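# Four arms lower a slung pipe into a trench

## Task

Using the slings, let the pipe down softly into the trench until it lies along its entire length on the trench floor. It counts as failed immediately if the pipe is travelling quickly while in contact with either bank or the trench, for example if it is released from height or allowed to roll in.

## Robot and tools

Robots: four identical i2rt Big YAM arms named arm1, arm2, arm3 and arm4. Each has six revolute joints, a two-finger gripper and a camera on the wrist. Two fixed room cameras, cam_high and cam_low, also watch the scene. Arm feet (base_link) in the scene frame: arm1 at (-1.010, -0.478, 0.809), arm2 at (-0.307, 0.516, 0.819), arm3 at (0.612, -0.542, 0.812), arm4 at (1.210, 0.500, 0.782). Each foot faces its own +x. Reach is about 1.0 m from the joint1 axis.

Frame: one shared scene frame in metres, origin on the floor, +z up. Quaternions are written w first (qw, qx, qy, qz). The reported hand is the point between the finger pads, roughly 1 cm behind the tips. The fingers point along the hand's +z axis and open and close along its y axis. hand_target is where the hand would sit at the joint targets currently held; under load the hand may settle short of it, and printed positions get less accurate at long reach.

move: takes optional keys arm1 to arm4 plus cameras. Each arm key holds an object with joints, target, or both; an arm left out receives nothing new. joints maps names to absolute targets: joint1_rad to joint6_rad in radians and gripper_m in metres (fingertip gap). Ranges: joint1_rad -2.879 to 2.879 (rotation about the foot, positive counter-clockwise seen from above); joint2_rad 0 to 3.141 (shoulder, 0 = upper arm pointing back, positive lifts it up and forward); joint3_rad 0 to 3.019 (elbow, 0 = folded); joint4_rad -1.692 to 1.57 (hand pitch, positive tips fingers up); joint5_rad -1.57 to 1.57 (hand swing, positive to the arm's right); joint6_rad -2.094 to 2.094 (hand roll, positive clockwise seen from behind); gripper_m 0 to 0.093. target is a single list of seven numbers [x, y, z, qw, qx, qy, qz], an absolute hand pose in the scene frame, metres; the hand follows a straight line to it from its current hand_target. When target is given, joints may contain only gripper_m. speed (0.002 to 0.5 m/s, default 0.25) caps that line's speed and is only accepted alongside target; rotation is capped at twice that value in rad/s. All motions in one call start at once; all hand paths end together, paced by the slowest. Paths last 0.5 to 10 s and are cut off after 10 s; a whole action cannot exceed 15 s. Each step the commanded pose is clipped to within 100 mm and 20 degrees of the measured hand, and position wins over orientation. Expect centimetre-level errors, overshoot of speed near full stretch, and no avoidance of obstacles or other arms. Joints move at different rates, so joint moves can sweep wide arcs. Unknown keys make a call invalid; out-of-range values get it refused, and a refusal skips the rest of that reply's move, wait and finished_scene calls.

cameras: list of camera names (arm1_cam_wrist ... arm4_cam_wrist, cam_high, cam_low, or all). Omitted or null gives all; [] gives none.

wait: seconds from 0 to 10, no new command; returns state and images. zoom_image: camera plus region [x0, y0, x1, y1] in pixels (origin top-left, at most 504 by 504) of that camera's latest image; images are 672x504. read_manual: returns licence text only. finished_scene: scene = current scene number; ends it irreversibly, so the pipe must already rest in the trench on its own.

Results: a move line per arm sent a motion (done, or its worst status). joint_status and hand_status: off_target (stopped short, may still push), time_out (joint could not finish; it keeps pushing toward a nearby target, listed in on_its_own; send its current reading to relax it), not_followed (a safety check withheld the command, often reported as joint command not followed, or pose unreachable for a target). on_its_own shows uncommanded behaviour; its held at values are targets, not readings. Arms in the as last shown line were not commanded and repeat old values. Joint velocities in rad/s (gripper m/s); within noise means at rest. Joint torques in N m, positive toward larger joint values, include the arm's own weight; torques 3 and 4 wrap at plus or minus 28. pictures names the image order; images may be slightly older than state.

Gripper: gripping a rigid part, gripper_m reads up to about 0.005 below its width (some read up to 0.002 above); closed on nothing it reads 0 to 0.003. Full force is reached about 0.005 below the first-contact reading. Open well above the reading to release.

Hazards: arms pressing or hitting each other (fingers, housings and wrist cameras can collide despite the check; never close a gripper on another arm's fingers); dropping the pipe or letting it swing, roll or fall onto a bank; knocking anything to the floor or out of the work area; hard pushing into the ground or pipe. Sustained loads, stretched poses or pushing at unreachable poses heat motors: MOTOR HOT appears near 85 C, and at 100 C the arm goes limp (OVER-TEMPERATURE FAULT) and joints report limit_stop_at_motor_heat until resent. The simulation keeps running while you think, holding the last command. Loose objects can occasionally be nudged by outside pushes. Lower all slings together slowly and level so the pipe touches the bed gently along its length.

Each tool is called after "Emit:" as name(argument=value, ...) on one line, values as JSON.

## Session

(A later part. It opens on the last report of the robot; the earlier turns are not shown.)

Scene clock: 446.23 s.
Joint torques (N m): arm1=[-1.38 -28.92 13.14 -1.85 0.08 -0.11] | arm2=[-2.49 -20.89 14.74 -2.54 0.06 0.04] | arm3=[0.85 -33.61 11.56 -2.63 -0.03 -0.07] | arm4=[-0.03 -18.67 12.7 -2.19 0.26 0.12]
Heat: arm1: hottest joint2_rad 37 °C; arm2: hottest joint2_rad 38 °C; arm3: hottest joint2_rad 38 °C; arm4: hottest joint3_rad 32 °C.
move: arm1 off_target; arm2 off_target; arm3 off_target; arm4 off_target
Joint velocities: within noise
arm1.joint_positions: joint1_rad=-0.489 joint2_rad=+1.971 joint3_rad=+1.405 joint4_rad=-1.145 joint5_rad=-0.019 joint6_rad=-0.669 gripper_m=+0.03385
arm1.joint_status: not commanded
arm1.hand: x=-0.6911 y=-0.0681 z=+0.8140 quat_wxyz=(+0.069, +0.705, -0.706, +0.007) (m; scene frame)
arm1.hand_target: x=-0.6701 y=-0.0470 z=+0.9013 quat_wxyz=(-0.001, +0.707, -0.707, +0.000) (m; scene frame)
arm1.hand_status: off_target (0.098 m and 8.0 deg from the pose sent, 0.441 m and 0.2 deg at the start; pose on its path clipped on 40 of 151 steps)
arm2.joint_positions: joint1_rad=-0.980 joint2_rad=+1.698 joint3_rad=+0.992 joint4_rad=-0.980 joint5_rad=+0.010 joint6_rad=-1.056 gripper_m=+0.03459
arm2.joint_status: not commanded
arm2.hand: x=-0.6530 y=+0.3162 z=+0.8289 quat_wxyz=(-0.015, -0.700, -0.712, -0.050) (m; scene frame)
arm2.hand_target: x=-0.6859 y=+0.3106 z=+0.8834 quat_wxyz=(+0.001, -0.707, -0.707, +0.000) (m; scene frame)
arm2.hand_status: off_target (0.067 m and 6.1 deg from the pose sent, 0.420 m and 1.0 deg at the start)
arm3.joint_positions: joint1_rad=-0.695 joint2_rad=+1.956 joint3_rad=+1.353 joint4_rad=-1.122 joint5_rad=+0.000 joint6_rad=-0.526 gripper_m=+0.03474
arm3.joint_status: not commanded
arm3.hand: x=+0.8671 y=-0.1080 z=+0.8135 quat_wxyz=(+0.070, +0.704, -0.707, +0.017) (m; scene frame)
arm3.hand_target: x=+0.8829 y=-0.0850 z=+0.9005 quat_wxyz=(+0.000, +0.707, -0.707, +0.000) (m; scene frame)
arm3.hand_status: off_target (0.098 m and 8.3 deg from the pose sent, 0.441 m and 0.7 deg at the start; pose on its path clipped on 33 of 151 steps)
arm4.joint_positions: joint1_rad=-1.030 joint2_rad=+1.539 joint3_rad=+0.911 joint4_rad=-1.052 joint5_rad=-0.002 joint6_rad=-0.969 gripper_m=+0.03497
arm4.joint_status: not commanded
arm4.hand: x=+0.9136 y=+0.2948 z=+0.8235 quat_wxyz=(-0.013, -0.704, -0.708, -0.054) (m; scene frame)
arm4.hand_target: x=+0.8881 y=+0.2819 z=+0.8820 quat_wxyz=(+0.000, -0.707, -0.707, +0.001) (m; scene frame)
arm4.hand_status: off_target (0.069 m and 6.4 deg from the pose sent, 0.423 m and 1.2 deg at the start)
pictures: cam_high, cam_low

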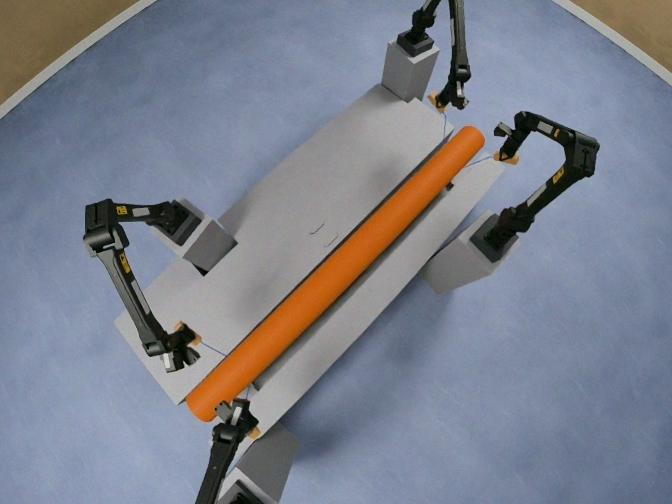

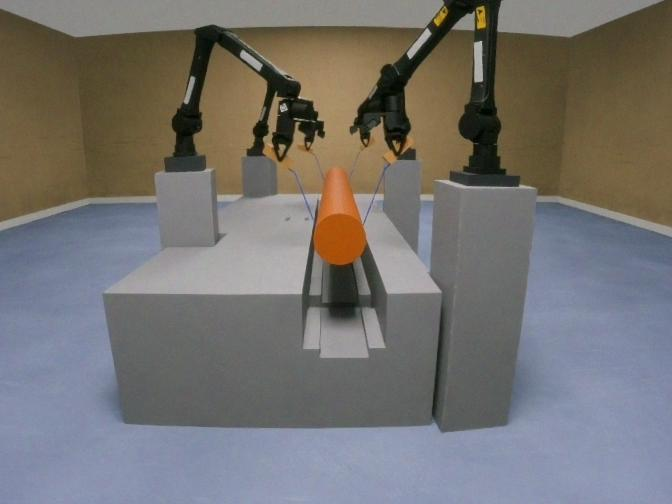

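Emit:
move(arm1={"target": [-0.666, -0.042, 0.635, 0, 0.7071, -0.7071, 0], "speed": 0.12}, arm2={"target": [-0.689, 0.309, 0.623, 0, 0.7071, 0.7071, 0], "speed": 0.12}, arm3={"target": [0.886, -0.080, 0.644, 0, 0.7071, -0.7071, 0], "speed": 0.12}, arm4={"target": [0.885, 0.280, 0.631, 0, 0.7071, 0.7071, 0], "speed": 0.12}, cameras=["cam_low"])

Emit:
zoom_image(camera="cam_low", region=[240, 150, 440, 370])

Emit:
move(arm1={"target": [-0.668, -0.044, 0.560, 0, 0.7071, -0.7071, 0], "speed": 0.04}, arm2={"target": [-0.689, 0.308, 0.548, 0, 0.7071, 0.7071, 0], "speed": 0.04}, arm3={"target": [0.885, -0.082, 0.568, 0, 0.7071, -0.7071, 0], "speed": 0.04}, arm4={"target": [0.885, 0.281, 0.556, 0, 0.7071, 0.7071, 0], "speed": 0.04}, cameras=["cam_low"])

Emit:
zoom_image(camera="cam_low", region=[240, 150, 440, 370])

Emit:
move(arm1={"target": [-0.680, -0.122, 0.42, 0, 0.7071, -0.7071, 0], "speed": 0.1}, arm2={"target": [-0.685, 0.298, 0.42, 0, 0.7071, 0.7071, 0], "speed": 0.1}, arm3={"target": [0.880, -0.137, 0.425, 0, 0.7071, -0.7071, 0], "speed": 0.1}, arm4={"target": [0.887, 0.295, 0.425, 0, 0.7071, 0.7071, 0], "speed": 0.1})

Emit:
zoom_image(camera="cam_low", region=[240, 150, 440, 370])

Scene clock: 455.13 s.
Joint torques (N m): arm1=[-0.73 -25.64 7.25 -0.1 -0.03 -0.05] | arm2=[-3.14 -22.01 4.48 -1.03 0.16 -0.05] | arm3=[0.91 -29.98 5.57 -1.01 -0.07 -0.07] | arm4=[-0.32 -20.31 3.15 -0.54 0.17 0.08]
Heat: arm1: hottest joint2_rad 37 °C; arm2: hottest joint2_rad 39 °C; arm3: hottest joint2_rad 38 °C; arm4: hottest joint3_rad 34 °C.
move: arm1 off_target; arm2 off_target; arm3 off_target; arm4 off_target
Joint velocities: within noise
arm1.joint_positions: joint1_rad=-0.482 joint2_rad=+2.341 joint3_rad=+1.335 joint4_rad=-0.649 joint5_rad=-0.016 joint6_rad=-0.666 gripper_m=+0.03385
arm1.joint_status: not commanded
arm1.hand: x=-0.6913 y=-0.0694 z=+0.5971 quat_wxyz=(+0.041, +0.708, -0.705, +0.005) (m; scene frame)
arm1.hand_target: x=-0.6670 y=-0.0433 z=+0.6350 quat_wxyz=(+0.000, +0.707, -0.707, +0.000) (m; scene frame)
arm1.hand_status: off_target (0.053 m and 4.7 deg from the pose sent, 0.183 m and 8.0 deg at the start)
arm2.joint_positions: joint1_rad=-0.980 joint2_rad=+2.242 joint3_rad=+0.974 joint4_rad=-0.367 joint5_rad=+0.008 joint6_rad=-1.057 gripper_m=+0.03459
arm2.joint_status: not commanded
arm2.hand: x=-0.6606 y=+0.3076 z=+0.5984 quat_wxyz=(-0.010, -0.701, -0.713, -0.026) (m; scene frame)
arm2.hand_target: x=-0.6883 y=+0.3095 z=+0.6222 quat_wxyz=(+0.001, -0.707, -0.707, +0.000) (m; scene frame)
arm2.hand_status: off_target (0.038 m and 3.3 deg from the pose sent, 0.209 m and 6.1 deg at the start)
arm3.joint_positions: joint1_rad=-0.694 joint2_rad=+2.326 joint3_rad=+1.286 joint4_rad=-0.614 joint5_rad=+0.000 joint6_rad=-0.526 gripper_m=+0.03474
arm3.joint_status: not commanded
arm3.hand: x=+0.8675 y=-0.1054 z=+0.6025 quat_wxyz=(+0.035, +0.706, -0.708, +0.008) (m; scene frame)
arm3.hand_target: x=+0.8853 y=-0.0812 z=+0.6430 quat_wxyz=(+0.000, +0.707, -0.707, +0.000) (m; scene frame)
arm3.hand_status: off_target (0.052 m and 4.1 deg from the pose sent, 0.173 m and 8.3 deg at the start)
arm4.joint_positions: joint1_rad=-1.030 joint2_rad=+2.071 joint3_rad=+0.824 joint4_rad=-0.383 joint5_rad=+0.001 joint6_rad=-0.968 gripper_m=+0.03497
arm4.joint_status: not commanded
arm4.hand: x=+0.9059 y=+0.2888 z=+0.6038 quat_wxyz=(-0.007, -0.705, -0.708, -0.030) (m; scene frame)
arm4.hand_target: x=+0.8856 y=+0.2804 z=+0.6297 quat_wxyz=(+0.000, -0.707, -0.707, +0.000) (m; scene frame)
arm4.hand_status: off_target (0.035 m and 3.5 deg from the pose sent, 0.195 m and 6.4 deg at the start)
pictures: cam_low

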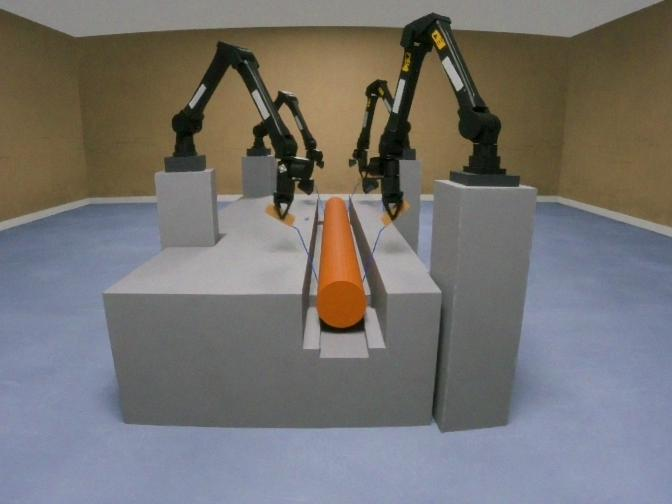

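Scaled by 2.291.

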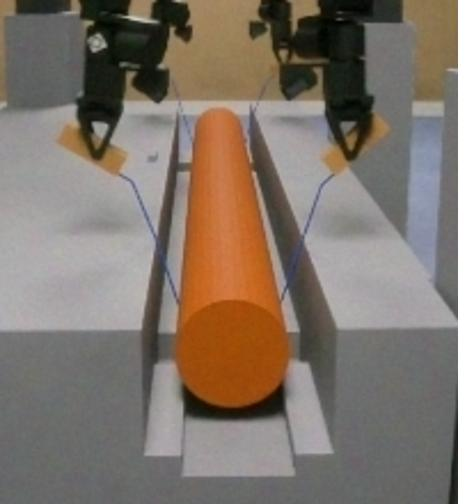

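Scene clock: 457.57 s.
Joint torques (N m): arm1=[-0.91 -19.37 6.89 0.85 -0.08 0.03] | arm2=[-1.79 -17.14 4.45 -0.01 -0.07 0.05] | arm3=[0.44 -22.77 5.72 0.39 -0.07 -0.06] | arm4=[-0.38 -14.51 3.22 0.61 0.11 0.05]
Heat: arm1: hottest joint2_rad 37 °C; arm2: hottest joint2_rad 39 °C; arm3: hottest joint2_rad 38 °C; arm4: hottest joint3_rad 34 °C.
move: arm1 off_target; arm2 off_target; arm3 off_target; arm4 off_target
Joint velocities: within noise
arm1.joint_positions: joint1_rad=-0.482 joint2_rad=+2.413 joint3_rad=+1.380 joint4_rad=-0.556 joint5_rad=-0.016 joint6_rad=-0.666 gripper_m=+0.03385
arm1.joint_status: not commanded
arm1.hand: x=-0.6772 y=-0.0521 z=+0.5674 quat_wxyz=(+0.009, +0.709, -0.705, +0.001) (m; scene frame)
arm1.hand_target: x=-0.6683 y=-0.0443 z=+0.5604 quat_wxyz=(+0.000, +0.707, -0.707, +0.000) (m; scene frame)
arm1.hand_status: off_target (0.014 m and 1.1 deg from the pose sent, 0.051 m and 4.7 deg at the start)
arm2.joint_positions: joint1_rad=-0.997 joint2_rad=+2.379 joint3_rad=+1.034 joint4_rad=-0.262 joint5_rad=+0.012 joint6_rad=-1.067 gripper_m=+0.03459
arm2.joint_status: not commanded
arm2.hand: x=-0.6742 y=+0.3079 z=+0.5488 quat_wxyz=(-0.005, -0.704, -0.710, -0.012) (m; scene frame)
arm2.hand_target: x=-0.6889 y=+0.3082 z=+0.5483 quat_wxyz=(+0.000, -0.707, -0.707, +0.000) (m; scene frame)
arm2.hand_status: off_target (0.015 m and 1.6 deg from the pose sent, 0.058 m and 3.3 deg at the start)
arm3.joint_positions: joint1_rad=-0.692 joint2_rad=+2.401 joint3_rad=+1.325 joint4_rad=-0.524 joint5_rad=+0.000 joint6_rad=-0.528 gripper_m=+0.03474
arm3.joint_status: not commanded
arm3.hand: x=+0.8749 y=-0.0898 z=+0.5711 quat_wxyz=(+0.010, +0.708, -0.707, +0.002) (m; scene frame)
arm3.hand_target: x=+0.8849 y=-0.0823 z=+0.5683 quat_wxyz=(+0.000, +0.707, -0.707, +0.000) (m; scene frame)
arm3.hand_status: off_target (0.013 m and 1.1 deg from the pose sent, 0.045 m and 4.1 deg at the start)
arm4.joint_positions: joint1_rad=-1.033 joint2_rad=+2.214 joint3_rad=+0.856 joint4_rad=-0.243 joint5_rad=+0.003 joint6_rad=-0.968 gripper_m=+0.03497
arm4.joint_status: not commanded
arm4.hand: x=+0.9001 y=+0.2862 z=+0.5547 quat_wxyz=(-0.004, -0.707, -0.707, -0.016) (m; scene frame)
arm4.hand_target: x=+0.8851 y=+0.2812 z=+0.5564 quat_wxyz=(+0.000, -0.707, -0.707, +0.000) (m; scene frame)
arm4.hand_status: off_target (0.016 m and 1.9 deg from the pose sent, 0.053 m and 3.5 deg at the start)
pictures: cam_low

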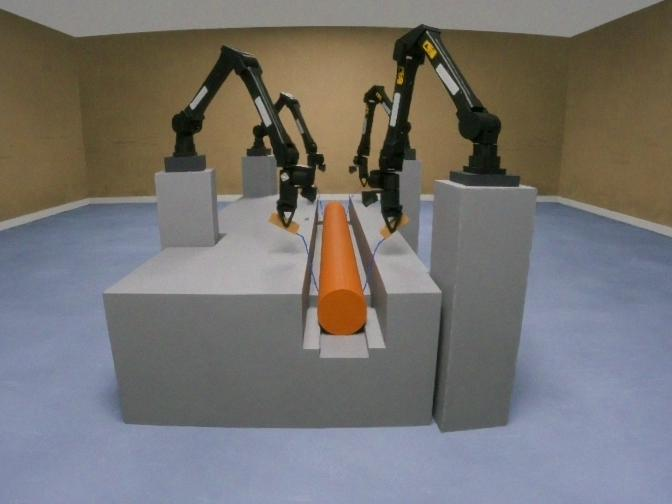

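Scaled by 2.291.

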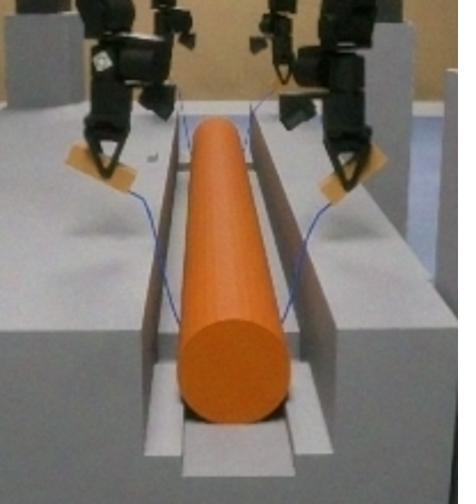

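Scene clock: 459.70 s.
Joint torques (N m): arm1=[-1.55 -13.51 3.51 2.06 0.7 0.03] | arm2=[0.67 -9.23 8.66 1.89 -0.63 0.27] | arm3=[0.26 -15.5 5.18 2.03 0.11 0.05] | arm4=[0.73 -7 5.7 2.58 -0.3 0]
Heat: arm1: hottest joint2_rad 37 °C; arm2: hottest joint2_rad 38 °C; arm3: hottest joint2_rad 38 °C; arm4: hottest joint3_rad 33 °C.
move: arm1 off_target; arm2 off_target; arm3 off_target; arm4 off_target
Joint velocities: within noise
arm1.joint_positions: joint1_rad=-0.543 joint2_rad=+2.598 joint3_rad=+1.353 joint4_rad=-0.275 joint5_rad=-0.034 joint6_rad=-0.738 gripper_m=+0.03386
arm1.joint_status: not commanded
arm1.hand: x=-0.6690 y=-0.0898 z=+0.4710 quat_wxyz=(-0.027, +0.713, -0.700, -0.010) (m; scene frame)
arm1.hand_target: x=-0.6834 y=-0.1240 z=+0.4259 quat_wxyz=(+0.000, +0.707, -0.707, +0.000) (m; scene frame)
arm1.hand_status: off_target (0.061 m and 3.4 deg from the pose sent, 0.163 m and 1.1 deg at the start)
arm2.joint_positions: joint1_rad=-1.009 joint2_rad=+2.608 joint3_rad=+1.157 joint4_rad=-0.170 joint5_rad=+0.025 joint6_rad=-1.068 gripper_m=+0.03459
arm2.joint_status: not commanded
arm2.hand: x=-0.6746 y=+0.3147 z=+0.4634 quat_wxyz=(-0.001, -0.708, -0.706, -0.021) (m; scene frame)
arm2.hand_target: x=-0.6815 y=+0.3002 z=+0.4254 quat_wxyz=(+0.000, -0.707, -0.707, +0.000) (m; scene frame)
arm2.hand_status: off_target (0.048 m and 2.4 deg from the pose sent, 0.130 m and 1.6 deg at the start)
arm3.joint_positions: joint1_rad=-0.739 joint2_rad=+2.616 joint3_rad=+1.329 joint4_rad=-0.289 joint5_rad=-0.004 joint6_rad=-0.587 gripper_m=+0.03474
arm3.joint_status: not commanded
arm3.hand: x=+0.8786 y=-0.1281 z=+0.4661 quat_wxyz=(-0.002, +0.712, -0.703, -0.004) (m; scene frame)
arm3.hand_target: x=+0.8780 y=-0.1393 z=+0.4286 quat_wxyz=(+0.000, +0.707, -0.707, +0.000) (m; scene frame)
arm3.hand_status: off_target (0.042 m and 0.9 deg from the pose sent, 0.154 m and 1.1 deg at the start)
arm4.joint_positions: joint1_rad=-1.078 joint2_rad=+2.484 joint3_rad=+0.940 joint4_rad=-0.071 joint5_rad=+0.013 joint6_rad=-0.993 gripper_m=+0.03497
arm4.joint_status: not commanded
arm4.hand: x=+0.9027 y=+0.3094 z=+0.4617 quat_wxyz=(-0.001, -0.713, -0.700, -0.024) (m; scene frame)
arm4.hand_target: x=+0.8895 y=+0.2967 z=+0.4296 quat_wxyz=(+0.000, -0.707, -0.707, -0.001) (m; scene frame)
arm4.hand_status: off_target (0.042 m and 2.9 deg from the pose sent, 0.131 m and 1.9 deg at the start)
pictures: arm1_cam_wrist, arm2_cam_wrist, arm3_cam_wrist, arm4_cam_wrist, cam_high, cam_low

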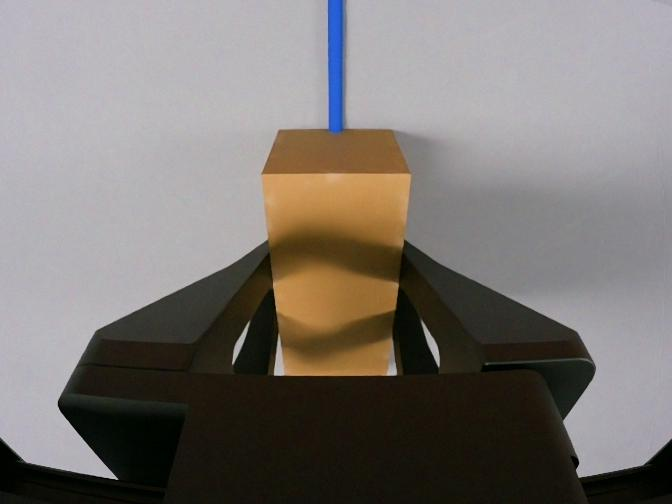

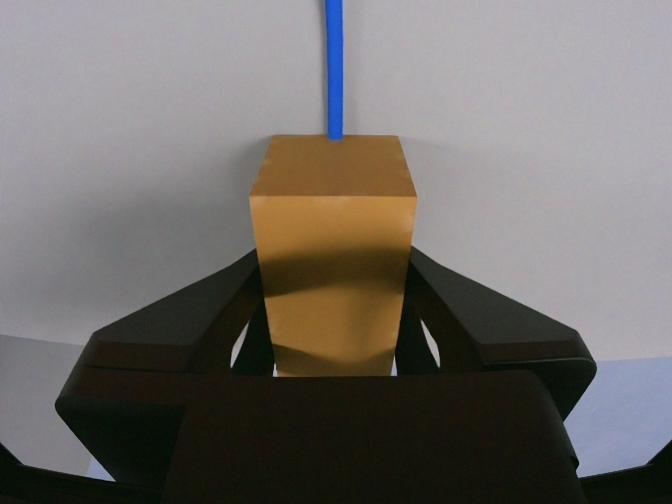

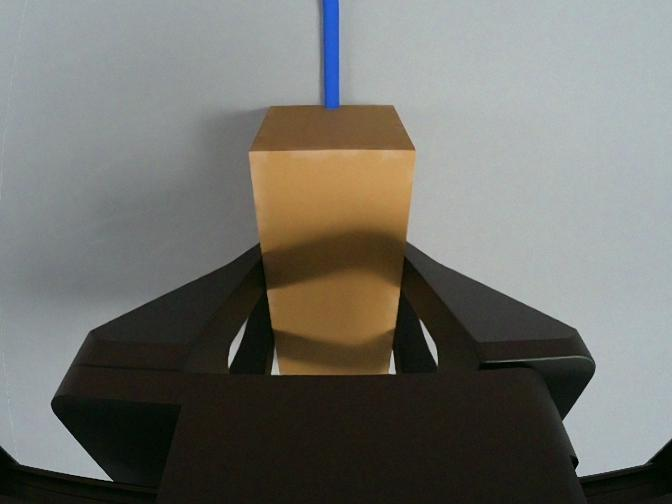

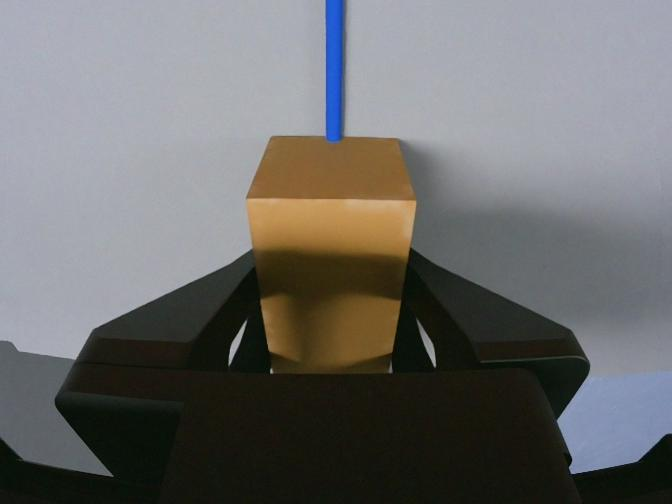

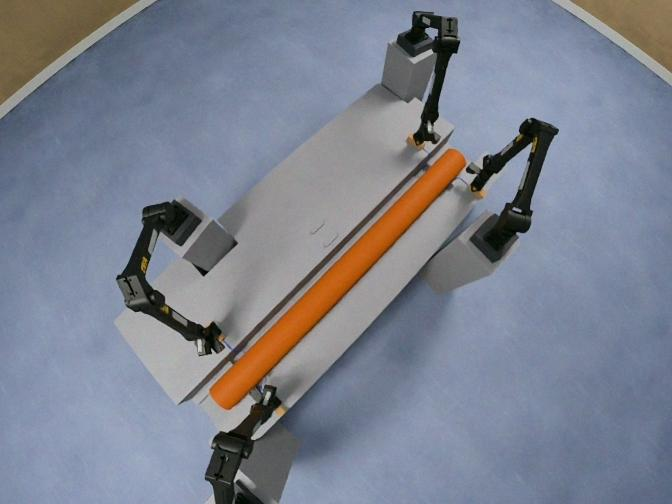

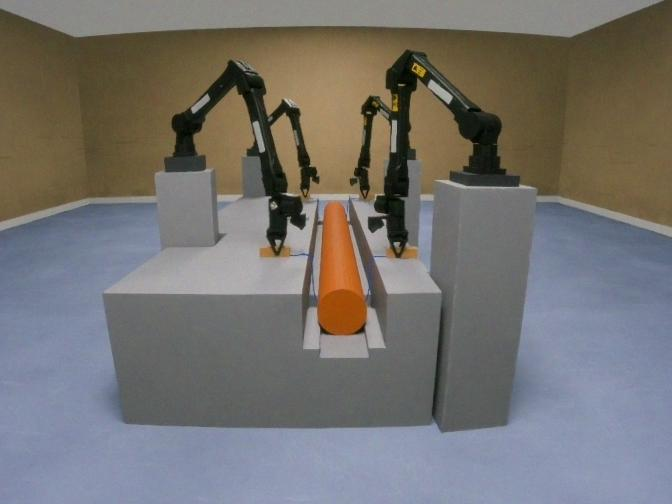

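Scaled by 2.291.

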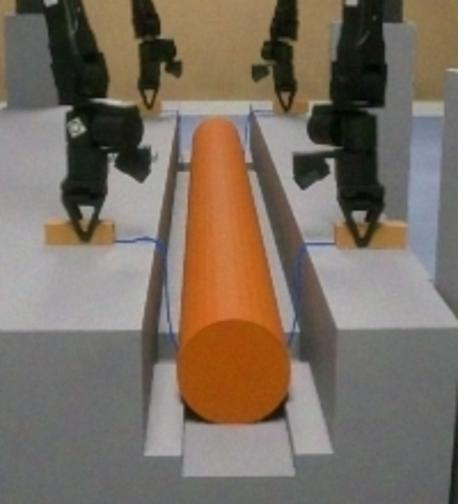

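Emit:
move(arm1={"joints": {"gripper_m": 0.06}, "target": [-0.675, -0.095, 0.468, 0, 0.7071, -0.7071, 0], "speed": 0.05}, arm2={"joints": {"gripper_m": 0.06}, "target": [-0.678, 0.312, 0.466, 0, 0.7071, 0.7071, 0], "speed": 0.05}, arm3={"joints": {"gripper_m": 0.06}, "target": [0.879, -0.131, 0.466, 0, 0.7071, -0.7071, 0], "speed": 0.05}, arm4={"joints": {"gripper_m": 0.06}, "target": [0.897, 0.304, 0.466, 0, 0.7071, 0.7071, 0], "speed": 0.05}, cameras=["cam_low"])

Emit:
move(arm1={"target": [-0.675, -0.095, 0.56, 0, 0.7071, -0.7071, 0], "speed": 0.15}, arm2={"target": [-0.678, 0.312, 0.56, 0, 0.7071, 0.7071, 0], "speed": 0.15}, arm3={"target": [0.879, -0.131, 0.56, 0, 0.7071, -0.7071, 0], "speed": 0.15}, arm4={"target": [0.897, 0.304, 0.56, 0, 0.7071, 0.7071, 0], "speed": 0.15}, cameras=["cam_low", "cam_high"])

Scene clock: 468.53 s.
Joint torques (N m): arm1=[0.56 -21.83 3.81 0.1 -0.05 0.08] | arm2=[-1.14 -19.19 0.84 0.01 -0.2 0.08] | arm3=[1.38 -24.88 1.89 -0.4 -0.14 0.09] | arm4=[-0.15 -15.79 0.51 0.85 -0.03 -0.03]
Heat: arm1: hottest joint2_rad 37 °C; arm2: hottest joint2_rad 37 °C; arm3: hottest joint2_rad 37 °C; arm4: hottest joint3_rad 33 °C.
move: arm1 off_target; arm2 done; arm3 done; arm4 off_target
Joint velocities: within noise
arm1.joint_positions: joint1_rad=-0.544 joint2_rad=+2.621 joint3_rad=+1.358 joint4_rad=-0.326 joint5_rad=-0.018 joint6_rad=-0.722 gripper_m=+0.05993
arm1.joint_status: all done
arm1.hand: x=-0.6796 y=-0.1079 z=+0.4601 quat_wxyz=(+0.008, +0.707, -0.707, +0.000) (m; scene frame)
arm1.hand_target: x=-0.6750 y=-0.0951 z=+0.4682 quat_wxyz=(+0.000, +0.707, -0.707, +0.000) (m; scene frame)
arm1.hand_status: off_target (0.016 m and 0.9 deg from the pose sent, 0.009 m and 3.5 deg at the start)
arm2.joint_positions: joint1_rad=-1.004 joint2_rad=+2.609 joint3_rad=+1.145 joint4_rad=-0.130 joint5_rad=+0.015 joint6_rad=-1.066 gripper_m=+0.05995
arm2.joint_status: all done
arm2.hand: x=-0.6743 y=+0.3107 z=+0.4623 quat_wxyz=(-0.001, -0.707, -0.707, -0.007) (m; scene frame)
arm2.hand_target: x=-0.6781 y=+0.3119 z=+0.4660 quat_wxyz=(+0.000, -0.707, -0.707, +0.000) (m; scene frame)
arm2.hand_status: done (0.005 m and 0.8 deg from the pose sent, 0.005 m and 2.4 deg at the start)
arm3.joint_positions: joint1_rad=-0.744 joint2_rad=+2.628 joint3_rad=+1.331 joint4_rad=-0.281 joint5_rad=+0.002 joint6_rad=-0.582 gripper_m=+0.05993
arm3.joint_status: all done
arm3.hand: x=+0.8799 y=-0.1322 z=+0.4606 quat_wxyz=(-0.001, +0.708, -0.706, -0.001) (m; scene frame)
arm3.hand_target: x=+0.8789 y=-0.1311 z=+0.4658 quat_wxyz=(+0.000, +0.707, -0.707, +0.000) (m; scene frame)
arm3.hand_status: done (0.006 m and 0.2 deg from the pose sent, 0.003 m and 0.9 deg at the start)
arm4.joint_positions: joint1_rad=-1.071 joint2_rad=+2.479 joint3_rad=+0.918 joint4_rad=-0.039 joint5_rad=+0.006 joint6_rad=-0.997 gripper_m=+0.05990
arm4.joint_status: all done
arm4.hand: x=+0.9078 y=+0.3082 z=+0.4631 quat_wxyz=(-0.003, -0.710, -0.704, -0.016) (m; scene frame)
arm4.hand_target: x=+0.8971 y=+0.3040 z=+0.4662 quat_wxyz=(+0.000, -0.707, -0.707, +0.000) (m; scene frame)
arm4.hand_status: off_target (0.012 m and 1.9 deg from the pose sent, 0.009 m and 2.9 deg at the start)
pictures: cam_low

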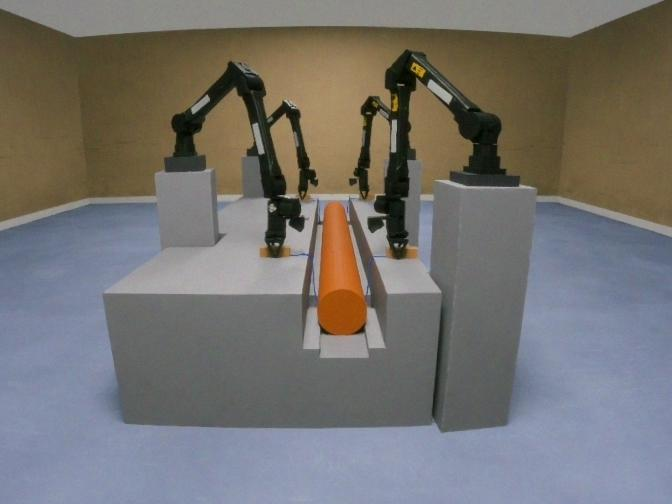

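Scene clock: 469.83 s.
Joint torques (N m): arm1=[-0.03 -20.54 3.49 0.08 -0.01 0.07] | arm2=[-0.91 -17.38 2.43 -0.81 -0.22 0.1] | arm3=[1.32 -22.71 3.12 -0.29 -0.14 0.09] | arm4=[-0.09 -14.86 1.21 -0.18 -0.05 0.01]
Heat: arm1: hottest joint2_rad 37 °C; arm2: hottest joint2_rad 37 °C; arm3: hottest joint2_rad 37 °C; arm4: hottest joint3_rad 33 °C.
move: arm1 done; arm2 done; arm3 done; arm4 done
Joint velocities: within noise
arm1.joint_positions: joint1_rad=-0.544 joint2_rad=+2.389 joint3_rad=+1.267 joint4_rad=-0.437 joint5_rad=-0.018 joint6_rad=-0.721 gripper_m=+0.05993
arm1.joint_status: not commanded
arm1.hand: x=-0.6694 y=-0.0936 z=+0.5600 quat_wxyz=(-0.007, +0.707, -0.707, -0.001) (m; scene frame)
arm1.hand_target: x=-0.6751 y=-0.0950 z=+0.5599 quat_wxyz=(+0.000, +0.707, -0.707, +0.000) (m; scene frame)
arm1.hand_status: done (0.006 m and 0.8 deg from the pose sent, 0.101 m and 0.9 deg at the start)
arm2.joint_positions: joint1_rad=-1.004 joint2_rad=+2.343 joint3_rad=+1.013 joint4_rad=-0.232 joint5_rad=+0.015 joint6_rad=-1.066 gripper_m=+0.05995
arm2.joint_status: not commanded
arm2.hand: x=-0.6831 y=+0.3074 z=+0.5613 quat_wxyz=(+0.003, -0.707, -0.707, +0.009) (m; scene frame)
arm2.hand_target: x=-0.6780 y=+0.3119 z=+0.5600 quat_wxyz=(+0.000, -0.707, -0.707, +0.000) (m; scene frame)
arm2.hand_status: done (0.007 m and 1.0 deg from the pose sent, 0.098 m and 0.8 deg at the start)
arm3.joint_positions: joint1_rad=-0.744 joint2_rad=+2.382 joint3_rad=+1.208 joint4_rad=-0.397 joint5_rad=+0.002 joint6_rad=-0.581 gripper_m=+0.05993
arm3.joint_status: not commanded
arm3.hand: x=+0.8821 y=-0.1294 z=+0.5608 quat_wxyz=(-0.005, +0.708, -0.706, -0.002) (m; scene frame)
arm3.hand_target: x=+0.8790 y=-0.1310 z=+0.5600 quat_wxyz=(+0.000, +0.707, -0.707, +0.000) (m; scene frame)
arm3.hand_status: done (0.004 m and 0.6 deg from the pose sent, 0.099 m and 0.2 deg at the start)
arm4.joint_positions: joint1_rad=-1.071 joint2_rad=+2.197 joint3_rad=+0.814 joint4_rad=-0.177 joint5_rad=+0.006 joint6_rad=-0.998 gripper_m=+0.05991
arm4.joint_status: not commanded
arm4.hand: x=+0.8951 y=+0.3006 z=+0.5576 quat_wxyz=(+0.002, -0.710, -0.704, +0.004) (m; scene frame)
arm4.hand_target: x=+0.8971 y=+0.3039 z=+0.5599 quat_wxyz=(+0.000, -0.707, -0.707, +0.000) (m; scene frame)
arm4.hand_status: done (0.005 m and 0.7 deg from the pose sent, 0.098 m and 1.9 deg at the start)
pictures: cam_high, cam_low

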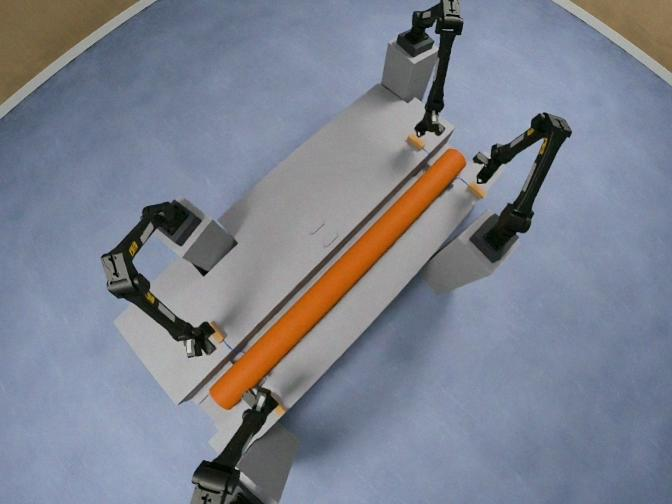

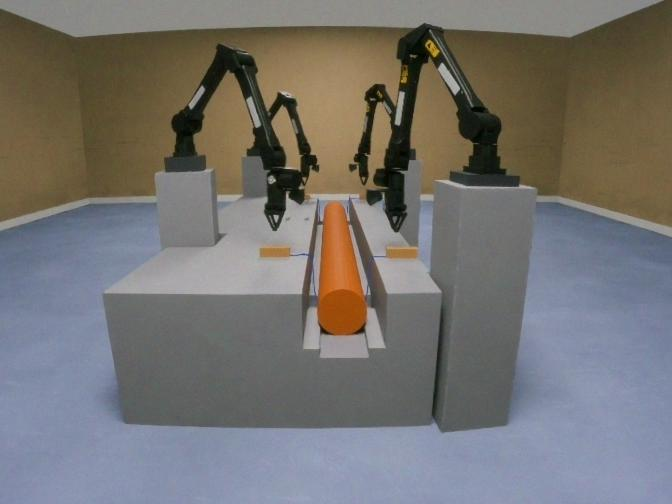

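Emit:
finished_scene(scene=1)

The scene is finished: the task was done.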